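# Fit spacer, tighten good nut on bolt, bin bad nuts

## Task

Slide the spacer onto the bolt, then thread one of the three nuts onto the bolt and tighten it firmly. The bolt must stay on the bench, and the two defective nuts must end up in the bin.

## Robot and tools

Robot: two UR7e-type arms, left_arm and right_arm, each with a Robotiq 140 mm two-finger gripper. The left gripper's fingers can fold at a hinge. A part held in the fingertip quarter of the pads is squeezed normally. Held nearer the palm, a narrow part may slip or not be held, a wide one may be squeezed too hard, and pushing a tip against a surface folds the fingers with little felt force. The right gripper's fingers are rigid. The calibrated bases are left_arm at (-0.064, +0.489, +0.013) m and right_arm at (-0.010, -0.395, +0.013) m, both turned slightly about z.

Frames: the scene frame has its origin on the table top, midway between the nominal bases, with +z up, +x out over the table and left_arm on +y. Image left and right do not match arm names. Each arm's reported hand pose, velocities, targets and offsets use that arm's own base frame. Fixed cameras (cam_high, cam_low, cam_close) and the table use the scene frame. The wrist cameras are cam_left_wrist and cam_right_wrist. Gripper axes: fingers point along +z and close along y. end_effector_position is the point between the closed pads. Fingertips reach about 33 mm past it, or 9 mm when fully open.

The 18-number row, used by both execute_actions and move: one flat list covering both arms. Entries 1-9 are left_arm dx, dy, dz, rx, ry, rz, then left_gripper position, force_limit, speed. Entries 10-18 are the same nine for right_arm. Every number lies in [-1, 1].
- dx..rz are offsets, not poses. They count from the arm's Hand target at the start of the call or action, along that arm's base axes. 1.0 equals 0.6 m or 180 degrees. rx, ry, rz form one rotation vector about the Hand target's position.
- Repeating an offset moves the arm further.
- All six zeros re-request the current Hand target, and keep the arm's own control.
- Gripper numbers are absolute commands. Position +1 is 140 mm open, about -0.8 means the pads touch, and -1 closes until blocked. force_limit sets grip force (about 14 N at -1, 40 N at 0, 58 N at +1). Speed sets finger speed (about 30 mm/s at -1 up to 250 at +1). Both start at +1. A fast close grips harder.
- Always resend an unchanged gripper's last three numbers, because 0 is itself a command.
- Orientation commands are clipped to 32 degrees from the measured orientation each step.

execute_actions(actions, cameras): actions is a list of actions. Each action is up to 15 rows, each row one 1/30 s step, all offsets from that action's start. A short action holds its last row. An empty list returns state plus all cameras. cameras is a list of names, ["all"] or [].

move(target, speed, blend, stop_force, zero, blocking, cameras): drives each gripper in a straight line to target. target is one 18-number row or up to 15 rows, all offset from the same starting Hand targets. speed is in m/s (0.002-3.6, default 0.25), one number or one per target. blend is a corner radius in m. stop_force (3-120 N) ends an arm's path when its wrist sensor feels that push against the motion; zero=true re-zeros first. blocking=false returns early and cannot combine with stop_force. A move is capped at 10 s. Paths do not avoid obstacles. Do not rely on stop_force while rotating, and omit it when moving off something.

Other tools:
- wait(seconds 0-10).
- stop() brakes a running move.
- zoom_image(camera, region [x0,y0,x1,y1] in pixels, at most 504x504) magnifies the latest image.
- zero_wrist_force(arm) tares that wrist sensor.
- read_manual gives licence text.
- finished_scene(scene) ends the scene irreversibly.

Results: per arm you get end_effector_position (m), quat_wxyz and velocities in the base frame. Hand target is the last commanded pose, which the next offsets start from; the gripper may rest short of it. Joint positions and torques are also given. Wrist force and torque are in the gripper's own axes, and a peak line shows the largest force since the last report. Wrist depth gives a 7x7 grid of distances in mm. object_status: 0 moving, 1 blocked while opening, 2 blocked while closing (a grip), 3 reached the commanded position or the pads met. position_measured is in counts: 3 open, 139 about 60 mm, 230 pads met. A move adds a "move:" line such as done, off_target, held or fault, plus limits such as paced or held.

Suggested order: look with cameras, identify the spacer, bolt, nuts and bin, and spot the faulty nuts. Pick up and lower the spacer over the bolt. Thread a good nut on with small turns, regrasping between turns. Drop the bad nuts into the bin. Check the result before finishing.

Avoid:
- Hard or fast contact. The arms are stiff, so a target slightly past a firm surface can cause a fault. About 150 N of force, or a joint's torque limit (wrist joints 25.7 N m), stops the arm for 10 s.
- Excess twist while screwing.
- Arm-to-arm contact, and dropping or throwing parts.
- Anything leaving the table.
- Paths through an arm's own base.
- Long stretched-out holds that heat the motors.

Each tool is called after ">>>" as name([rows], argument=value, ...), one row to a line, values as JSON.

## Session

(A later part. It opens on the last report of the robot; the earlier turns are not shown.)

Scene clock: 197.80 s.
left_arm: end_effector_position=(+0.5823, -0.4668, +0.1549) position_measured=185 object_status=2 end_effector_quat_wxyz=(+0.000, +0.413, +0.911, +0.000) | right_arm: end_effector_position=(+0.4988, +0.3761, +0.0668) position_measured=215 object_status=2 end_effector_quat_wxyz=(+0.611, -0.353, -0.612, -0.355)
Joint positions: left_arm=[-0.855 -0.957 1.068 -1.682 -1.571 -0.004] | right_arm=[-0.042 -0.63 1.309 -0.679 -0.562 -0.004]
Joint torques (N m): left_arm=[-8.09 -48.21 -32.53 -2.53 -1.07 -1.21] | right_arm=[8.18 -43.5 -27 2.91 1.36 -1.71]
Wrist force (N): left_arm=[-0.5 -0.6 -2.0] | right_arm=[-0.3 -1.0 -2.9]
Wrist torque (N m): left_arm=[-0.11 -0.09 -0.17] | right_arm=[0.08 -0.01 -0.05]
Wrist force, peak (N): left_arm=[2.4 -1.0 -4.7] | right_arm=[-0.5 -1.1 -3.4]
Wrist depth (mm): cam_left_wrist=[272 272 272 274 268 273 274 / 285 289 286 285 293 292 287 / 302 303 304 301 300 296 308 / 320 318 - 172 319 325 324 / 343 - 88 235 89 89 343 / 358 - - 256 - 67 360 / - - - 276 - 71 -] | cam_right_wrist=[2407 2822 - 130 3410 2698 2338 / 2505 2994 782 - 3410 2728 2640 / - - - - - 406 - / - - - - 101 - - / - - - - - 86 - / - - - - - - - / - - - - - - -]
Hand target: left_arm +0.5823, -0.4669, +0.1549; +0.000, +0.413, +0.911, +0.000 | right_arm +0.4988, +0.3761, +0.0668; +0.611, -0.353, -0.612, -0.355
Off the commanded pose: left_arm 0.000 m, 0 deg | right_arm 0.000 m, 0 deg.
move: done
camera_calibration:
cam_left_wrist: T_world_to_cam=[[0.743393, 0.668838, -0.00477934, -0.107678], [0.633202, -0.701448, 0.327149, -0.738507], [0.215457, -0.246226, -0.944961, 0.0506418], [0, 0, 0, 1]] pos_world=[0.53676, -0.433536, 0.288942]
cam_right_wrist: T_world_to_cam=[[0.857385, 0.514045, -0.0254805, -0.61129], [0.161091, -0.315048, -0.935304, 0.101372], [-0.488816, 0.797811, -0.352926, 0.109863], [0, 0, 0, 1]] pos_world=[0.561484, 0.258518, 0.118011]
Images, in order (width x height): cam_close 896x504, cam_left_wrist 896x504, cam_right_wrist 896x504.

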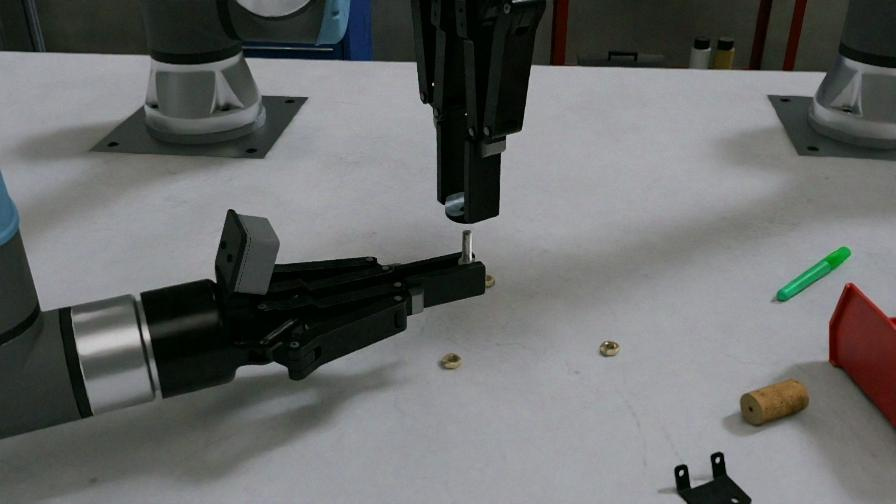

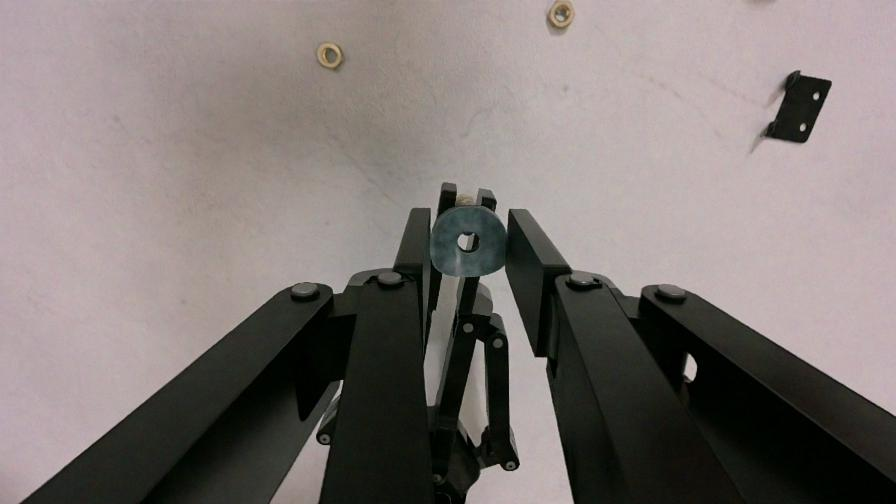

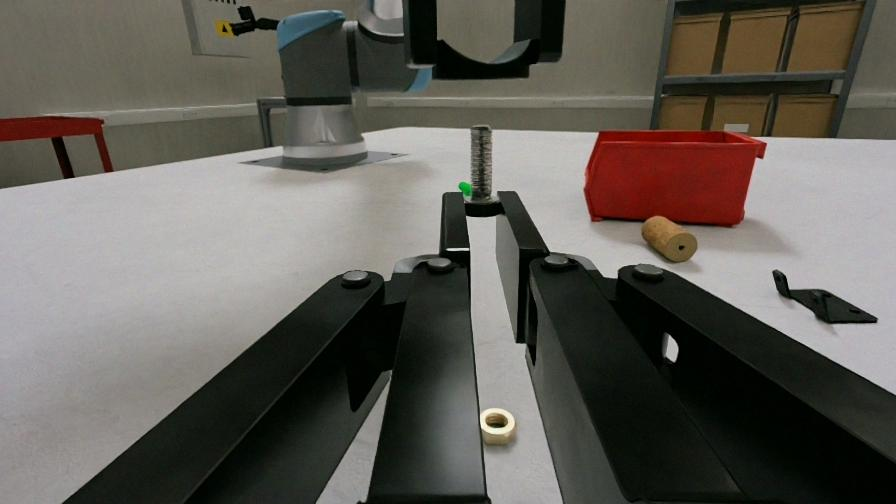

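>>> move(target=[0,0,-0.0692,0,0,0,-1,-0.3,-1,0,0,0,0,0,0,-1,1,-1], speed=0.02, stop_force=4, cameras=["cam_right_wrist", "cam_close", "cam_left_wrist"])

>>> zoom_image(camera="cam_right_wrist", region=[400, 80, 560, 240])

>>> zoom_image(camera="cam_left_wrist", region=[410, 190, 530, 290])

>>> zoom_image(camera="cam_close", region=[410, 190, 520, 290])

Scene clock: 207.40 s.
left_arm: end_effector_position=(+0.5823, -0.4669, +0.1401) position_measured=185 object_status=2 end_effector_quat_wxyz=(+0.000, +0.413, +0.911, +0.000) | right_arm: end_effector_position=(+0.4988, +0.3761, +0.0668) position_measured=215 object_status=2 end_effector_quat_wxyz=(+0.611, -0.353, -0.612, -0.355)
Joint positions: left_arm=[-0.855 -0.951 1.098 -1.717 -1.571 -0.004] | right_arm=[-0.042 -0.63 1.309 -0.679 -0.562 -0.004]
Joint torques (N m): left_arm=[-7.11 -64.66 -34.37 -3.3 0.25 -0.89] | right_arm=[8.24 -56.98 -25.77 2.94 0.82 -1.68]
Wrist force (N): left_arm=[-0.3 -0.8 -1.8] | right_arm=[-0.5 -0.6 -3.5]
Wrist torque (N m): left_arm=[-0.15 -0.12 -0.17] | right_arm=[0.16 0.02 -0.05]
Wrist force, peak (N): left_arm=[-0.4 -0.3 -9.7] | right_arm=[-10.3 -1.7 -3.1]
Wrist depth (mm): cam_left_wrist=[258 260 259 260 259 260 260 / 272 266 273 274 269 273 273 / 286 287 287 283 287 289 287 / 302 304 302 171 299 310 306 / 320 316 88 222 89 89 326 / 337 - - 240 - 67 339 / - - - 254 - 71 -] | cam_right_wrist=[- 2888 753 130 3363 2505 2455 / 1903 2855 787 139 3410 2728 2584 / - - - - - - - / - - - - 101 371 - / - - - - - 86 - / - - - - - - - / - - - - - - -]
Hand target: left_arm +0.5823, -0.4669, +0.1401; +0.000, +0.413, +0.911, +0.000 (not the last commanded pose) | right_arm +0.4988, +0.3761, +0.0668; +0.611, -0.353, -0.612, -0.355
Off the commanded pose: left_arm 0.027 m, 0 deg | right_arm 0.000 m, 0 deg.
move: contact (left_arm)
camera_calibration:
cam_left_wrist: T_world_to_cam=[[0.743394, 0.668836, -0.00478622, -0.107681], [0.633231, -0.70148, 0.327023, -0.733731], [0.215367, -0.246138, -0.945004, 0.0367307], [0, 0, 0, 1]] pos_world=[0.53676, -0.433636, 0.274142]
cam_right_wrist: T_world_to_cam=[[0.857385, 0.514045, -0.0254805, -0.611293], [0.161091, -0.315048, -0.935304, 0.101278], [-0.488816, 0.797811, -0.352926, 0.109828], [0, 0, 0, 1]] pos_world=[0.561484, 0.258518, 0.117911]
Images, in order (width x height): cam_close 896x504, cam_left_wrist 896x504, cam_right_wrist 896x504.

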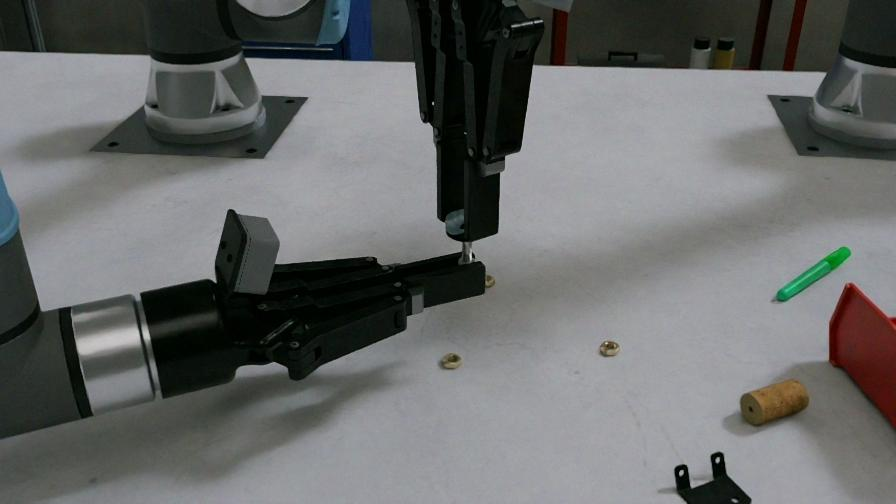

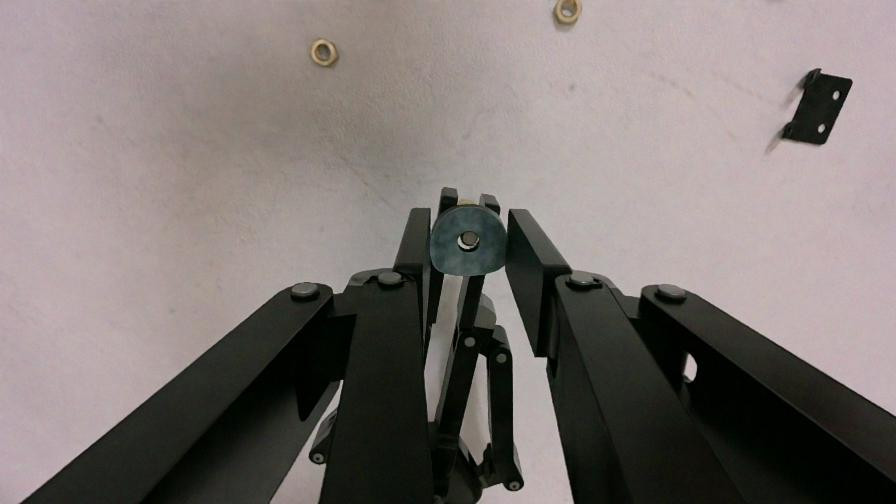

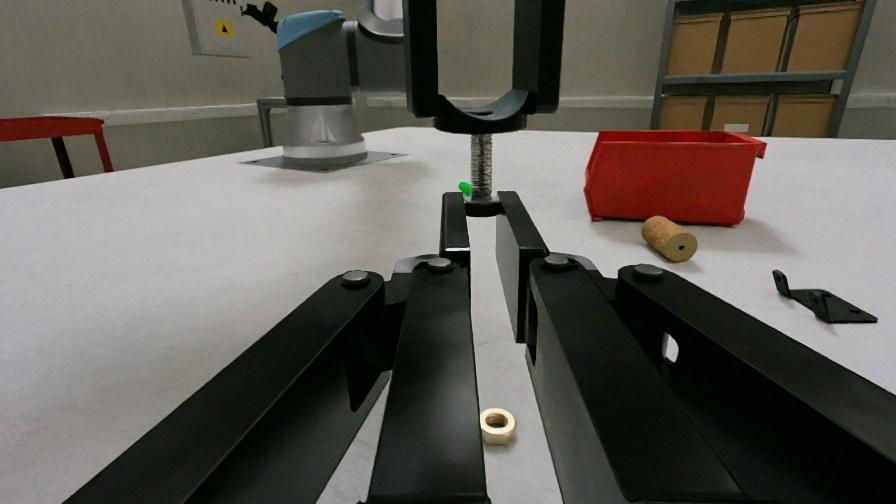

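Scaled by 3.150 from the camera's 896x504 image, which has a finer 1280x720 frame.

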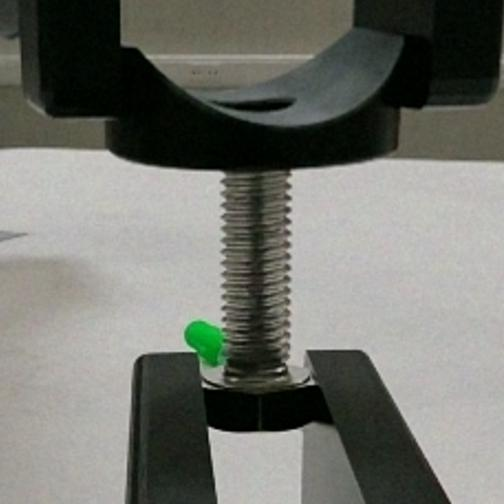

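Scaled by 4.200 from the camera's 896x504 image, which has a finer 1280x720 frame.

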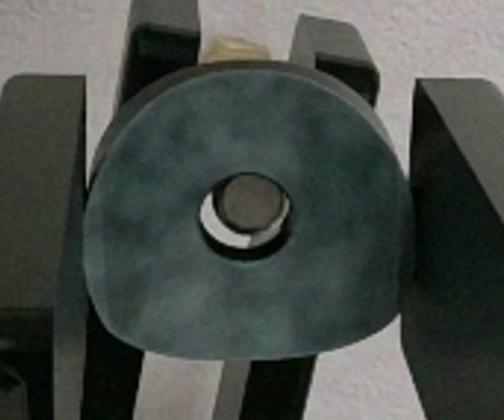

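Scaled by 4.582 from the camera's 896x504 image, which has a finer 1280x720 frame.

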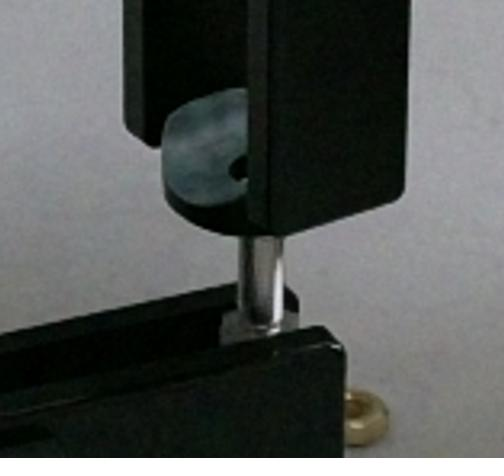

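>>> move(target=[0.00126,0.00033,0.002,0,0,0,-1,-0.3,-1,0,0,0,0,0,0,-1,1,-1], speed=0.05)

>>> move(target=[0,0,-0.0455,0,0,0,-1,-0.3,-1,0,0,0,0,0,0,-1,1,-1], speed=0.015, stop_force=4, cameras=["cam_right_wrist", "cam_close", "cam_left_wrist"])

>>> zoom_image(camera="cam_left_wrist", region=[410, 190, 530, 290])

>>> zoom_image(camera="cam_right_wrist", region=[400, 80, 560, 240])

Scene clock: 218.37 s.
left_arm: end_effector_position=(+0.5831, -0.4667, +0.1413) position_measured=185 object_status=2 end_effector_quat_wxyz=(+0.000, +0.413, +0.911, +0.000) | right_arm: end_effector_position=(+0.4988, +0.3761, +0.0668) position_measured=215 object_status=2 end_effector_quat_wxyz=(+0.611, -0.353, -0.612, -0.355)
Joint positions: left_arm=[-0.854 -0.951 1.093 -1.713 -1.571 -0.003] | right_arm=[-0.042 -0.63 1.309 -0.679 -0.562 -0.004]
Joint torques (N m): left_arm=[8.55 -40.8 -29.51 -1.89 0.38 1.33] | right_arm=[8.45 -56.51 -24.71 3.06 0.5 -1.56]
Wrist force (N): left_arm=[-0.3 -0.9 -1.9] | right_arm=[-0.4 -0.7 -3.6]
Wrist torque (N m): left_arm=[-0.17 -0.13 -0.16] | right_arm=[0.14 0.02 -0.05]
Wrist force, peak (N): left_arm=[-0.4 -1.0 -2.1] | right_arm=[-0.3 -0.9 -3.7]
Wrist depth (mm): cam_left_wrist=[260 260 260 264 257 260 258 / 274 273 274 274 275 278 275 / 288 290 287 287 290 292 291 / 305 306 302 172 300 309 307 / 322 316 88 222 89 89 324 / 340 - - 238 - 67 - / - - - 261 - 71 -] | cam_right_wrist=[- 3230 758 130 3363 2669 2888 / 2294 3188 787 137 3273 2855 2759 / 574 - - - - - - / 419 - - - 101 - - / - - - - - 86 - / - - - - - - - / - - - - - - -]
Hand target: left_arm +0.5831, -0.4667, +0.1413; +0.000, +0.413, +0.911, +0.000 | right_arm +0.4988, +0.3761, +0.0668; +0.611, -0.353, -0.612, -0.355
Off the commanded pose: left_arm 0.000 m, 0 deg | right_arm 0.000 m, 0 deg.
move: done

Scene clock: 219.60 s.
left_arm: end_effector_position=(+0.5831, -0.4667, +0.1396) position_measured=185 object_status=2 end_effector_quat_wxyz=(+0.000, +0.413, +0.911, +0.000) | right_arm: end_effector_position=(+0.4988, +0.3761, +0.0669) position_measured=215 object_status=2 end_effector_quat_wxyz=(+0.611, -0.353, -0.612, -0.355)
Joint positions: left_arm=[-0.854 -0.95 1.097 -1.718 -1.571 -0.003] | right_arm=[-0.042 -0.63 1.309 -0.679 -0.562 -0.004]
Joint torques (N m): left_arm=[5.79 -65.41 -34.12 -3.29 0.17 1.17] | right_arm=[8.15 -51.45 -26.32 1.57 0.41 -1.68]
Wrist force (N): left_arm=[-0.6 -0.7 -1.9] | right_arm=[-0.2 -0.9 -3.4]
Wrist torque (N m): left_arm=[-0.13 -0.06 -0.17] | right_arm=[0.12 -0.04 -0.05]
Wrist force, peak (N): left_arm=[-0.1 -0.6 -7.7] | right_arm=[-6.3 -1.3 -3.6]
Wrist depth (mm): cam_left_wrist=[259 258 259 260 260 262 260 / 271 273 271 274 273 273 273 / 286 286 287 284 288 295 288 / 300 301 299 171 297 305 307 / 334 320 90 222 89 89 323 / 340 - - 239 - 67 - / - - - 259 - 71 -] | cam_right_wrist=[2669 3410 755 130 148 2790 2531 / 2116 3108 784 138 3458 2759 2669 / - - 784 164 - - - / - - - - 102 - - / - - - - - 86 - / - - - - - - - / - - - - - - -]
Hand target: left_arm +0.5831, -0.4667, +0.1396; +0.000, +0.413, +0.911, +0.000 (not the last commanded pose) | right_arm +0.4988, +0.3761, +0.0668; +0.611, -0.353, -0.612, -0.355
Off the commanded pose: left_arm 0.026 m, 0 deg | right_arm 0.000 m, 0 deg.
move: contact (left_arm)
camera_calibration:
cam_left_wrist: T_world_to_cam=[[0.74344, 0.668786, -0.00475505, -0.1084], [0.633147, -0.701497, 0.327149, -0.734], [0.215457, -0.246226, -0.944961, 0.036012], [0, 0, 0, 1]] pos_world=[0.53756, -0.433536, 0.273642]
cam_right_wrist: T_world_to_cam=[[0.857385, 0.514045, -0.0254805, -0.61129], [0.161091, -0.315048, -0.935304, 0.101372], [-0.488816, 0.797811, -0.352926, 0.109863], [0, 0, 0, 1]] pos_world=[0.561484, 0.258518, 0.118011]
Images, in order (width x height): cam_close 896x504, cam_left_wrist 896x504, cam_right_wrist 896x504.

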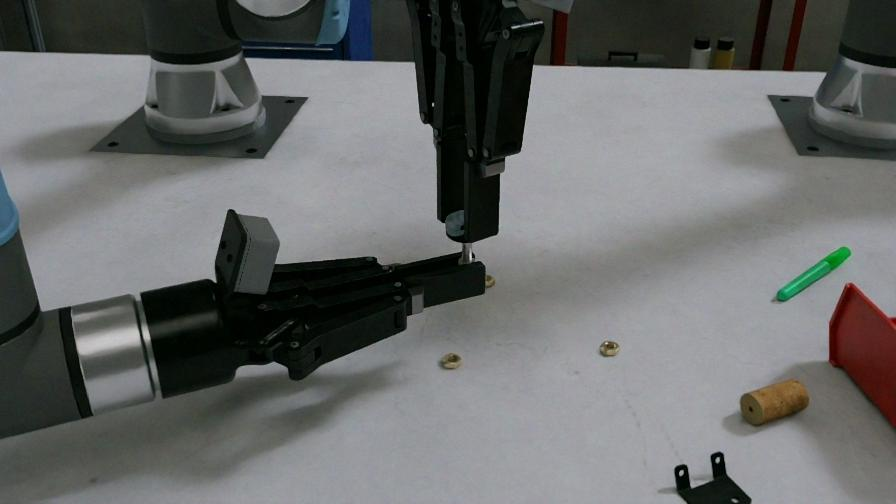

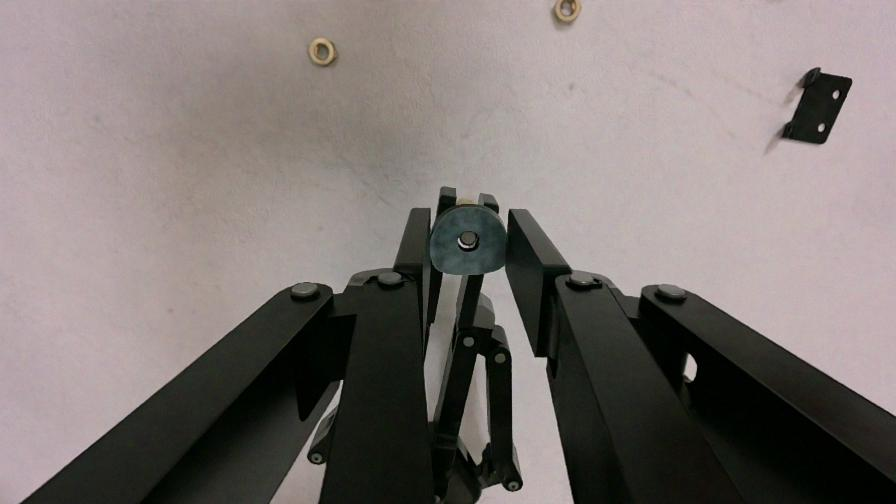

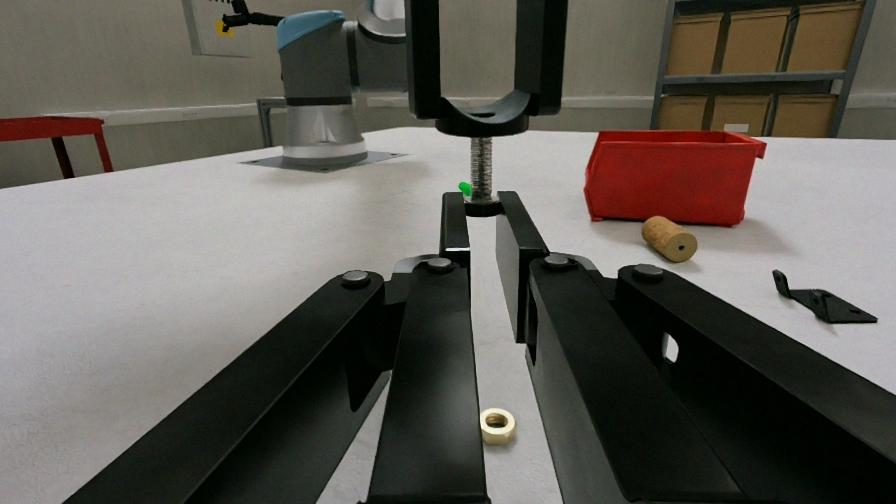

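Scaled by 4.200 from the camera's 896x504 image, which has a finer 1280x720 frame.

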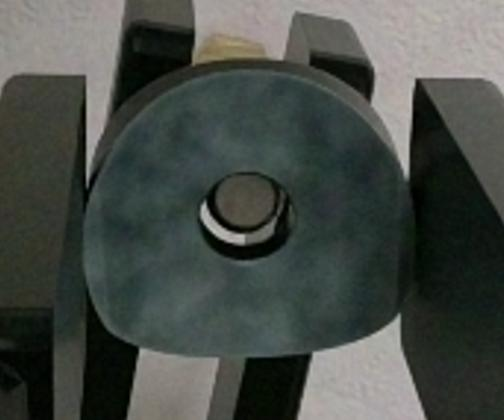

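Scaled by 3.150 from the camera's 896x504 image, which has a finer 1280x720 frame.

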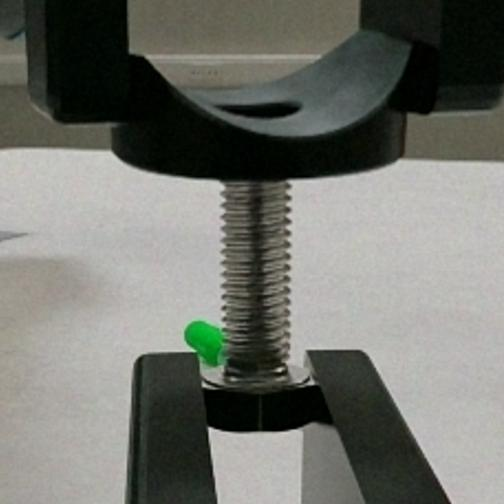

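>>> move(target=[0.00027,0.00045,0.001,0,0,0,-1,-0.3,-1,0,0,0,0,0,0,-1,1,-1], speed=0.05)

>>> move(target=[0,0,-0.0445,0,0,0,-1,-0.3,-1,0,0,0,0,0,0,-1,1,-1], speed=0.015, stop_force=5)

Scene clock: 236.90 s.
left_arm: end_effector_position=(+0.5833, -0.4665, +0.1402) position_measured=185 object_status=2 end_effector_quat_wxyz=(+0.000, +0.413, +0.911, +0.000) | right_arm: end_effector_position=(+0.4988, +0.3761, +0.0668) position_measured=215 object_status=2 end_effector_quat_wxyz=(+0.611, -0.353, -0.612, -0.355)
Joint positions: left_arm=[-0.854 -0.95 1.096 -1.716 -1.571 -0.003] | right_arm=[-0.042 -0.63 1.309 -0.679 -0.562 -0.004]
Joint torques (N m): left_arm=[8.2 -64.12 -33.72 -1.64 0.25 1.45] | right_arm=[7.25 -42.15 -24.94 -0.07 -0.08 -1.34]
Wrist force (N): left_arm=[-0.4 -0.7 -1.9] | right_arm=[-0.1 -1.0 -3.4]
Wrist torque (N m): left_arm=[-0.14 -0.11 -0.17] | right_arm=[0.09 -0.04 -0.05]
Wrist force, peak (N): left_arm=[-0.6 -0.8 -2.0] | right_arm=[-0.3 -1.1 -3.8]
Wrist depth (mm): cam_left_wrist=[258 258 257 262 259 260 262 / 272 272 277 274 270 274 273 / 287 288 290 285 287 288 290 / 305 304 299 171 297 - 305 / 321 314 88 222 89 89 326 / - - - 235 - 67 340 / - - - 260 - 71 -] | cam_right_wrist=[- 3148 758 726 153 2822 2273 / - - 789 140 1137 2888 2728 / 2294 - 772 163 424 - - / - - - - 101 328 - / - - - - - 86 251 / - - - - - - - / - - - - - - -]
Hand target: left_arm +0.5833, -0.4665, +0.1402; +0.000, +0.413, +0.911, +0.000 | right_arm +0.4988, +0.3761, +0.0668; +0.611, -0.353, -0.612, -0.355
Off the commanded pose: left_arm 0.000 m, 0 deg | right_arm 0.000 m, 0 deg.
move: done

Scene clock: 239.63 s.
left_arm: end_effector_position=(+0.5833, -0.4664, +0.1168) position_measured=185 object_status=2 end_effector_quat_wxyz=(+0.000, +0.413, +0.911, +0.000) | right_arm: end_effector_position=(+0.4988, +0.3761, +0.0668) position_measured=215 object_status=2 end_effector_quat_wxyz=(+0.611, -0.353, -0.612, -0.355)
Joint positions: left_arm=[-0.854 -0.94 1.139 -1.77 -1.571 -0.003] | right_arm=[-0.042 -0.63 1.309 -0.679 -0.562 -0.004]
Joint torques (N m): left_arm=[4.93 -65.57 -33.83 -3.53 -0.08 0.95] | right_arm=[6.13 -56.57 -24.14 2.96 -0.29 -1.37]
Wrist force (N): left_arm=[1.8 -1.1 -1.8] | right_arm=[-0.5 -0.2 -5.3]
Wrist torque (N m): left_arm=[-0.13 -0.10 -0.16] | right_arm=[0.10 0.03 -0.05]
Wrist force, peak (N): left_arm=[5.0 -0.1 -7.9] | right_arm=[-7.7 -0.3 -8.2]
Wrist depth (mm): cam_left_wrist=[238 238 237 238 239 238 239 / 248 250 250 250 251 251 250 / 263 264 263 260 265 265 266 / 278 279 274 170 274 281 281 / 299 293 - 193 89 89 298 / - - - 210 - 67 313 / - - - 234 - 71 -] | cam_right_wrist=[2790 3230 751 3777 151 2640 2316 / 2361 2640 795 3897 159 2698 2557 / - - - - 420 415 - / - - - - 100 - - / 268 - - - - 86 - / - - - - - - - / - - - - - - -]
Hand target: left_arm +0.5833, -0.4665, +0.1168; +0.000, +0.413, +0.911, +0.000 (not the last commanded pose) | right_arm +0.4988, +0.3761, +0.0668; +0.611, -0.353, -0.612, -0.355
Off the commanded pose: left_arm 0.003 m, 0 deg | right_arm 0.000 m, 0 deg.
move: contact (left_arm)

>>> execute_actions(actions=[], cameras=["cam_right_wrist", "cam_close", "cam_left_wrist"])

>>> zoom_image(camera="cam_right_wrist", region=[400, 120, 560, 240])

>>> zoom_image(camera="cam_left_wrist", region=[410, 190, 530, 290])

>>> zoom_image(camera="cam_close", region=[410, 190, 520, 290])

Scene clock: 243.00 s.
left_arm: end_effector_position=(+0.5833, -0.4665, +0.1168) position_measured=185 object_status=2 end_effector_quat_wxyz=(+0.000, +0.413, +0.911, +0.000) | right_arm: end_effector_position=(+0.4988, +0.3761, +0.0668) position_measured=215 object_status=2 end_effector_quat_wxyz=(+0.611, -0.353, -0.612, -0.355)
Joint positions: left_arm=[-0.854 -0.94 1.139 -1.77 -1.571 -0.003] | right_arm=[-0.042 -0.63 1.309 -0.679 -0.562 -0.004]
Joint velocities: within noise
Joint torques (N m): left_arm=[-1.94 -63.55 -33.73 -3.68 -0.23 0.96] | right_arm=[6.14 -56.79 -24.24 1.5 -0.55 -1.36]
Wrist force (N): left_arm=[1.7 -1.1 -2.3] | right_arm=[-0.7 -0.2 -5.3]
Wrist torque (N m): left_arm=[-0.15 -0.07 -0.16] | right_arm=[0.13 0.07 -0.05]
Wrist force, peak (N): left_arm=[2.0 -1.1 -2.7] | right_arm=[-1.3 -0.2 -5.6]
Wrist depth (mm): cam_left_wrist=[238 237 235 238 239 240 235 / 250 250 251 251 251 251 252 / 264 263 264 254 260 265 267 / 278 279 277 170 277 276 281 / 295 292 88 194 89 89 299 / - - - 212 - 67 314 / - - - - - 71 -] | cam_right_wrist=[3720 3507 746 749 3273 2669 2480 / 2888 2994 789 770 3230 2759 2557 / - - 739 154 - - - / - 378 - - 100 334 - / - - - - - 86 - / - - - - - - - / - - - - - - -]
Hand target: left_arm +0.5833, -0.4665, +0.1168; +0.000, +0.413, +0.911, +0.000 (not the last commanded pose) | right_arm +0.4988, +0.3761, +0.0668; +0.611, -0.353, -0.612, -0.355
Tool commands: left_gripper/position=-1.0 left_gripper/force_limit=-0.3 left_gripper/speed=-1.0 right_gripper/position=-1.0 right_gripper/force_limit=+1.0 right_gripper/speed=-1.0
Off the commanded pose: left_arm 0.003 m, 0 deg | right_arm 0.000 m, 0 deg.
camera_calibration:
cam_left_wrist: T_world_to_cam=[[0.74344, 0.668786, -0.00475505, -0.108784], [0.633147, -0.701497, 0.327149, -0.726361], [0.215457, -0.246226, -0.944961, 0.0144247], [0, 0, 0, 1]] pos_world=[0.53766, -0.433236, 0.250742]
cam_right_wrist: T_world_to_cam=[[0.857385, 0.514045, -0.0254805, -0.61129], [0.161091, -0.315048, -0.935304, 0.101372], [-0.488816, 0.797811, -0.352926, 0.109863], [0, 0, 0, 1]] pos_world=[0.561484, 0.258518, 0.118011]
Images, in order (width x height): cam_close 896x504, cam_left_wrist 896x504, cam_right_wrist 896x504.

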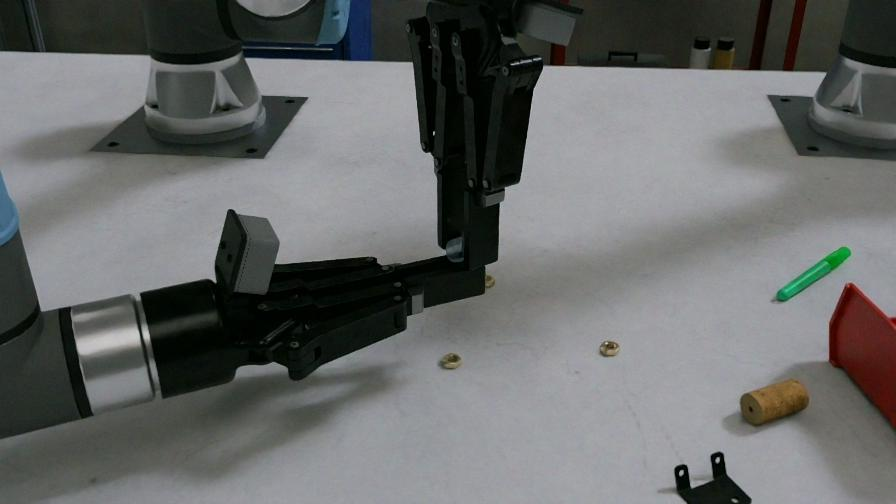

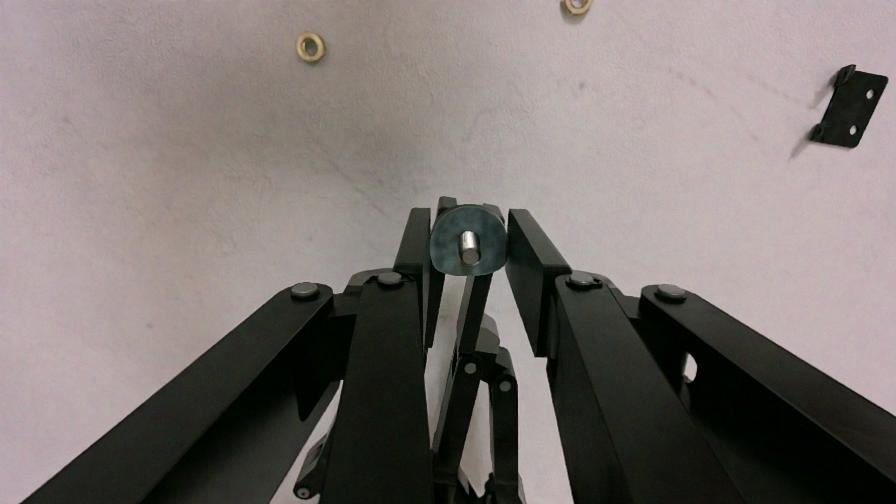

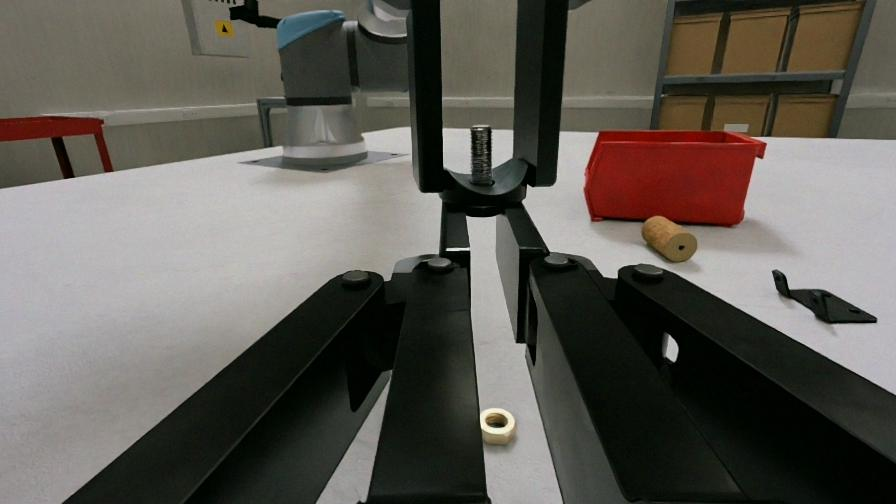

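Scaled by 3.150 from the camera's 896x504 image, which has a finer 1280x720 frame.

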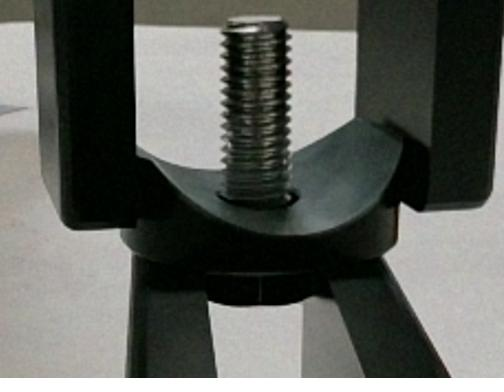

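Scaled by 4.200 from the camera's 896x504 image, which has a finer 1280x720 frame.

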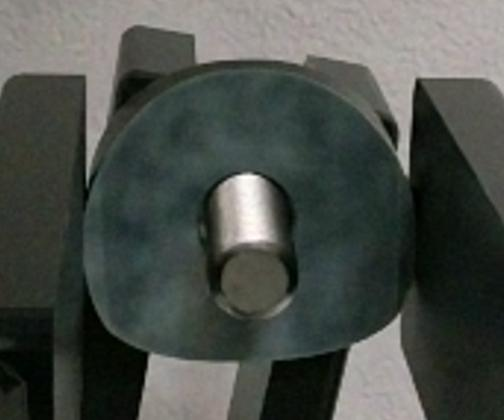

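Scaled by 4.582 from the camera's 896x504 image, which has a finer 1280x720 frame.

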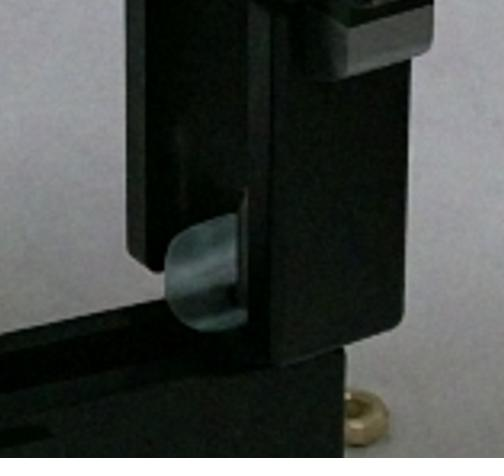

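>>> move(target=[-0.0003,0.00035,0.0005,0,0,0,-1,-0.3,-1,0,0,0,0,0,0,-1,1,-1], speed=0.02)

>>> move(target=[0,0,-0.0075,0,0,0,-1,-0.3,-1,0,0,0,0,0,0,-1,1,-1], speed=0.008, stop_force=6, cameras=["cam_right_wrist"])

>>> zoom_image(camera="cam_right_wrist", region=[400, 120, 560, 240])

Scene clock: 249.70 s.
left_arm: end_effector_position=(+0.5831, -0.4663, +0.1171) position_measured=185 object_status=2 end_effector_quat_wxyz=(+0.000, +0.413, +0.911, +0.000) | right_arm: end_effector_position=(+0.4988, +0.3761, +0.0669) position_measured=215 object_status=2 end_effector_quat_wxyz=(+0.611, -0.353, -0.612, -0.355)
Joint positions: left_arm=[-0.854 -0.941 1.14 -1.77 -1.571 -0.003] | right_arm=[-0.042 -0.63 1.309 -0.679 -0.562 -0.004]
Joint torques (N m): left_arm=[-6.89 -64.29 -14.48 -1.48 -0.11 0.94] | right_arm=[6.07 -56.41 -23.62 0.35 -0.71 -1.33]
Wrist force (N): left_arm=[-0.5 -0.7 -2.0] | right_arm=[-0.4 -0.7 -3.5]
Wrist torque (N m): left_arm=[-0.13 -0.08 -0.17] | right_arm=[0.15 0.01 -0.06]
Wrist force, peak (N): left_arm=[1.9 -1.0 -2.9] | right_arm=[-1.2 -0.1 -5.6]
Wrist depth (mm): cam_left_wrist=[239 238 238 238 238 239 239 / 252 251 250 251 251 251 251 / 264 265 264 262 265 264 266 / 280 280 277 169 275 281 281 / 295 294 88 196 89 84 300 / - - - 210 - 67 314 / - - - 222 - 71 -] | cam_right_wrist=[2822 3230 760 765 136 2728 2361 / 1832 - 800 824 154 2790 2505 / - - - 154 421 - - / - - - - 100 - - / - - - - - 86 - / - - - - - - - / - - - - - - -]
Hand target: left_arm +0.5831, -0.4662, +0.1171; +0.000, +0.413, +0.911, +0.000 | right_arm +0.4988, +0.3761, +0.0668; +0.611, -0.353, -0.612, -0.355
Off the commanded pose: left_arm 0.000 m, 0 deg | right_arm 0.000 m, 0 deg.
move: done

Scene clock: 250.97 s.
left_arm: end_effector_position=(+0.5831, -0.4662, +0.1162) position_measured=185 object_status=2 end_effector_quat_wxyz=(+0.000, +0.413, +0.911, +0.000) | right_arm: end_effector_position=(+0.4988, +0.3761, +0.0669) position_measured=215 object_status=2 end_effector_quat_wxyz=(+0.611, -0.353, -0.612, -0.355)
Joint positions: left_arm=[-0.854 -0.94 1.142 -1.772 -1.571 -0.003] | right_arm=[-0.042 -0.63 1.309 -0.679 -0.562 -0.004]
Joint torques (N m): left_arm=[-6.55 -61.65 -32.47 -2.08 -0.11 0.9] | right_arm=[6.45 -53.15 -23.34 3.72 -0.86 -1.29]
Wrist force (N): left_arm=[2.9 -0.8 -6.1] | right_arm=[-5.7 0.1 -6.3]
Wrist torque (N m): left_arm=[-0.12 -0.13 -0.16] | right_arm=[0.17 0.08 -0.05]
Wrist force, peak (N): left_arm=[5.4 -0.4 -11.1] | right_arm=[-11.3 -0.1 -8.5]
Wrist depth (mm): cam_left_wrist=[237 238 235 238 238 238 238 / 249 250 249 251 251 252 252 / 263 263 263 261 265 263 265 / 277 286 275 169 273 287 282 / 296 292 88 192 89 84 295 / - - - 208 - 67 - / - - - - - 71 -] | cam_right_wrist=[2822 2612 760 4092 3273 2790 2361 / 2212 - 800 4233 3318 2822 2557 / 2728 - 651 154 - 403 - / - - - - 111 334 - / - - - - - 86 - / - - - - - - - / - - - - - - -]
Hand target: left_arm +0.5831, -0.4662, +0.1162; +0.000, +0.413, +0.911, +0.000 (not the last commanded pose) | right_arm +0.4988, +0.3761, +0.0668; +0.611, -0.353, -0.612, -0.355
Off the commanded pose: left_arm 0.004 m, 0 deg | right_arm 0.000 m, 0 deg.
move: contact (left_arm)
camera_calibration:
cam_right_wrist: T_world_to_cam=[[0.857385, 0.514045, -0.0254805, -0.61129], [0.161091, -0.315048, -0.935304, 0.101372], [-0.488816, 0.797811, -0.352926, 0.109863], [0, 0, 0, 1]] pos_world=[0.561484, 0.258518, 0.118011]
Images, in order (width x height): cam_right_wrist 896x504.

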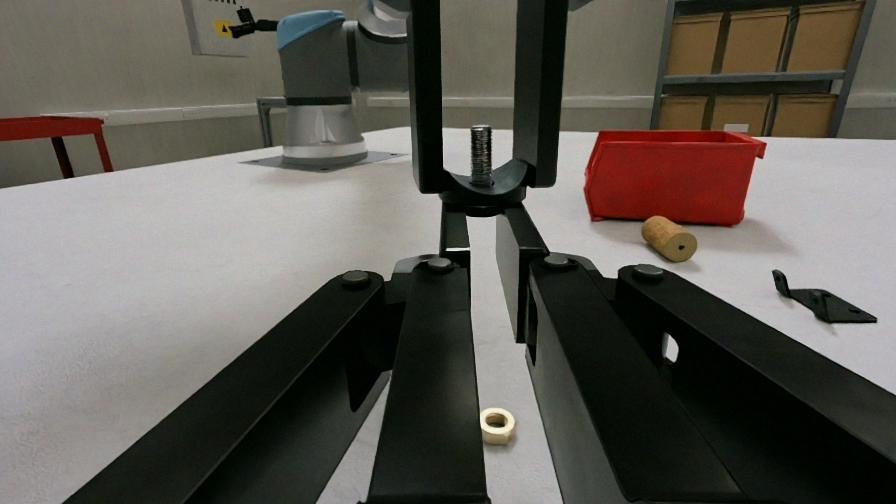

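Scaled by 3.150 from the camera's 896x504 image, which has a finer 1280x720 frame.

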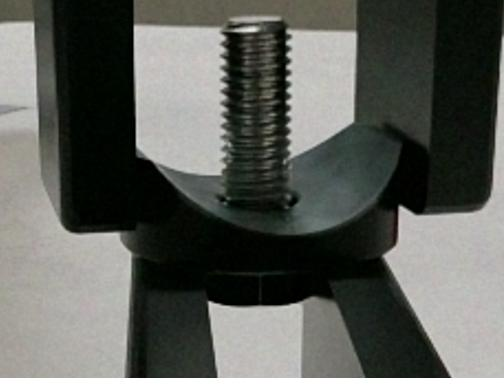

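>>> move([
  [0,0,0.0005,0,0,0,-0.2,-0.3,-1,0,0,0,0,0,0,-1,1,-1],
  [0,0,0.09,0,0,0,-0.2,-0.3,-1,0,0,0,0,0,0,-1,1,-1],
], speed=[0.05,0.15], blend=[0,0], cameras=["cam_right_wrist", "cam_close", "cam_left_wrist"])

>>> zoom_image(camera="cam_right_wrist", region=[400, 120, 560, 240])

>>> zoom_image(camera="cam_close", region=[410, 190, 520, 290])

>>> zoom_image(camera="cam_left_wrist", region=[410, 150, 530, 270])

Scene clock: 257.37 s.
left_arm: end_effector_position=(+0.5831, -0.4663, +0.1703) position_measured=154 object_status=3 end_effector_quat_wxyz=(+0.000, +0.413, +0.911, +0.000) | right_arm: end_effector_position=(+0.4988, +0.3761, +0.0669) position_measured=215 object_status=2 end_effector_quat_wxyz=(+0.611, -0.353, -0.612, -0.355)
Joint positions: left_arm=[-0.854 -0.96 1.035 -1.646 -1.571 -0.003] | right_arm=[-0.042 -0.63 1.309 -0.679 -0.562 -0.004]
Joint torques (N m): left_arm=[-6.11 -41.26 -17.42 -3.11 -0.96 0.51] | right_arm=[6.02 -46.11 -22.27 0.65 -1.17 -1.06]
Wrist force (N): left_arm=[-0.5 -0.9 -1.9] | right_arm=[0.4 -0.9 -3.5]
Wrist torque (N m): left_arm=[-0.17 -0.09 -0.17] | right_arm=[0.10 -0.16 -0.05]
Wrist force, peak (N): left_arm=[2.8 -1.1 -6.9] | right_arm=[-6.1 -0.2 -6.5]
Wrist depth (mm): cam_left_wrist=[288 287 286 284 288 288 288 / 306 301 302 303 304 306 303 / 318 318 319 316 318 319 319 / 338 333 332 250 147 342 343 / 356 88 85 258 96 85 365 / - 69 - 272 - 66 72 / - - - 287 - - -] | cam_right_wrist=[- 3410 755 733 3410 2923 2505 / - - 784 4092 - 2480 2531 / - - 797 148 - - - / - - - - 101 - - / - - - - - 86 260 / - - - - - - - / - - - - - - -]
Hand target: left_arm +0.5831, -0.4662, +0.1702; +0.000, +0.413, +0.911, +0.000 | right_arm +0.4988, +0.3761, +0.0668; +0.611, -0.353, -0.612, -0.355
Off the commanded pose: left_arm 0.000 m, 0 deg | right_arm 0.000 m, 0 deg.
move: done
camera_calibration:
cam_left_wrist: T_world_to_cam=[[0.743441, 0.668785, -0.00473162, -0.108523], [0.633047, -0.701397, 0.327558, -0.743623], [0.215747, -0.246515, -0.944819, 0.064747], [0, 0, 0, 1]] pos_world=[0.53746, -0.433035, 0.30424]
cam_right_wrist: T_world_to_cam=[[0.857385, 0.514045, -0.0254805, -0.61129], [0.161091, -0.315048, -0.935304, 0.101372], [-0.488816, 0.797811, -0.352926, 0.109863], [0, 0, 0, 1]] pos_world=[0.561484, 0.258518, 0.118011]
Images, in order (width x height): cam_close 896x504, cam_left_wrist 896x504, cam_right_wrist 896x504.

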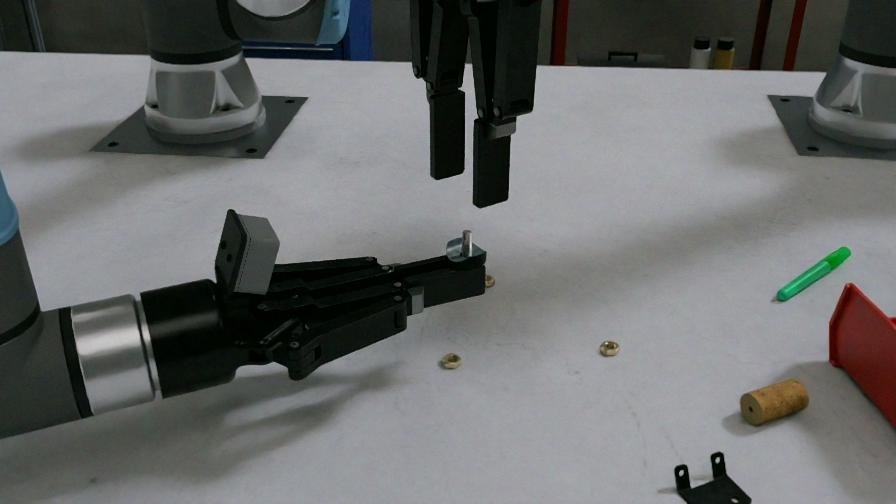

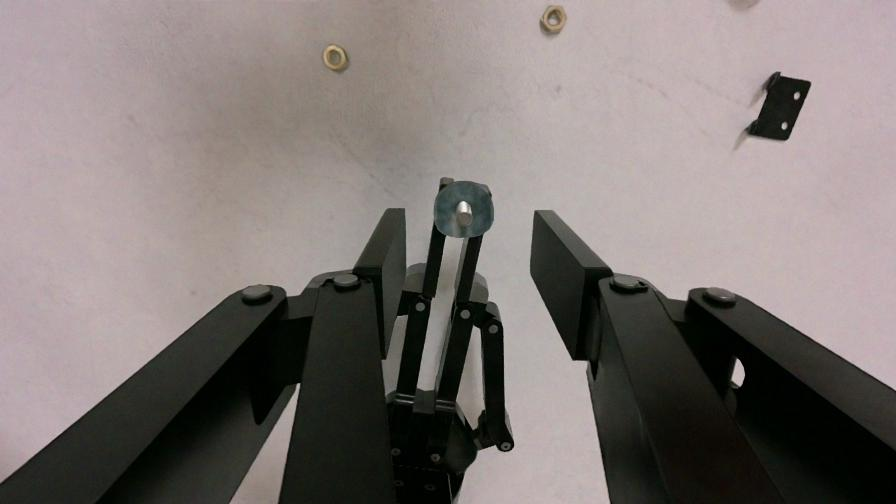

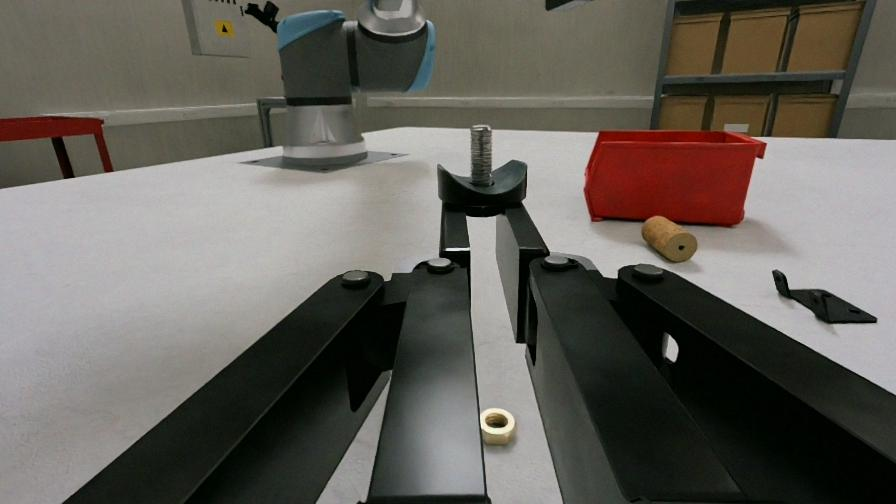

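Scaled by 3.150 from the camera's 896x504 image, which has a finer 1280x720 frame.

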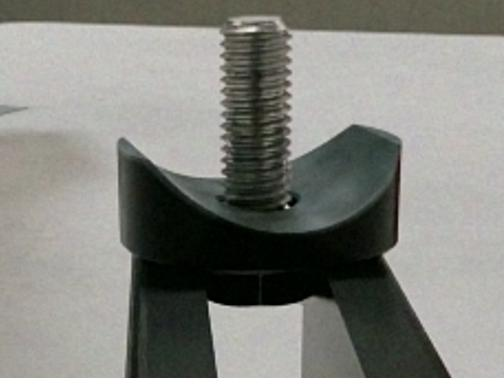

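Scaled by 4.582 from the camera's 896x504 image, which has a finer 1280x720 frame.

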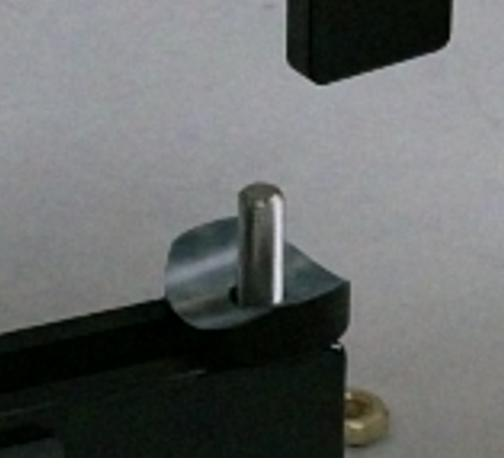

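Scaled by 4.200 from the camera's 896x504 image, which has a finer 1280x720 frame.

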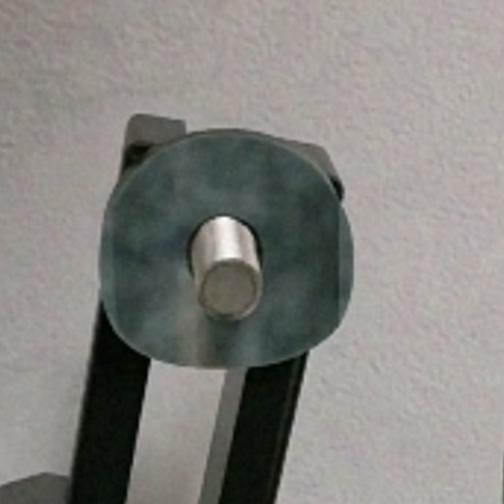

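>>> zoom_image(camera="cam_left_wrist", region=[315, 35, 360, 80])

>>> zoom_image(camera="cam_left_wrist", region=[530, 0, 580, 45])

>>> zoom_image(camera="cam_right_wrist", region=[470, 400, 530, 450])

Scaled by 11.200 from the camera's 896x504 image, which has a finer 1280x720 frame.

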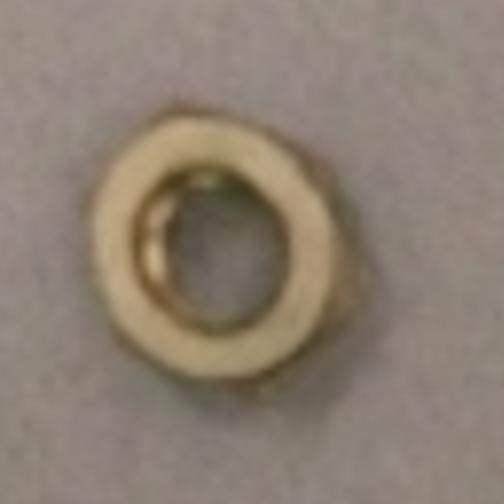

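Scaled by 10.080 from the camera's 896x504 image, which has a finer 1280x720 frame.

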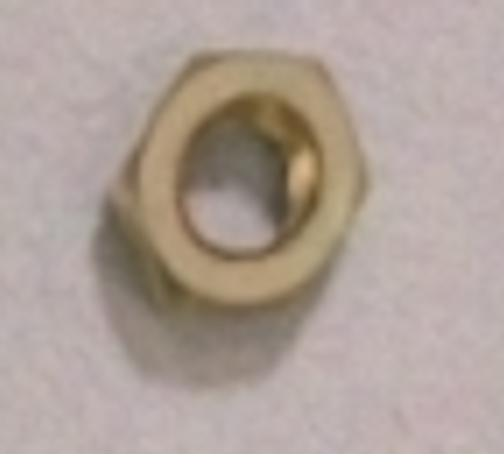

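Scaled by 8.400 from the camera's 896x504 image, which has a finer 1280x720 frame.

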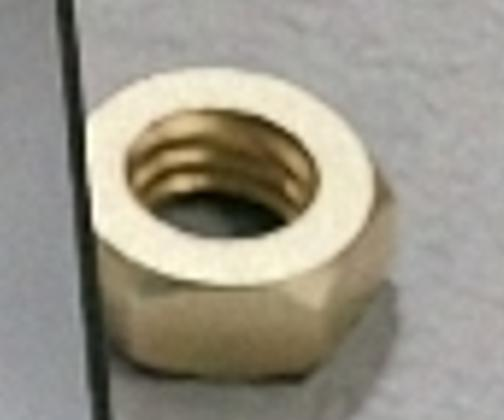

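>>> zoom_image(camera="cam_right_wrist", region=[430, 155, 535, 225])

Scaled by 4.800 from the camera's 896x504 image, which has a finer 1280x720 frame.

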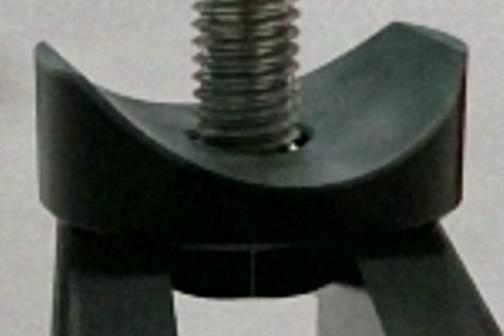

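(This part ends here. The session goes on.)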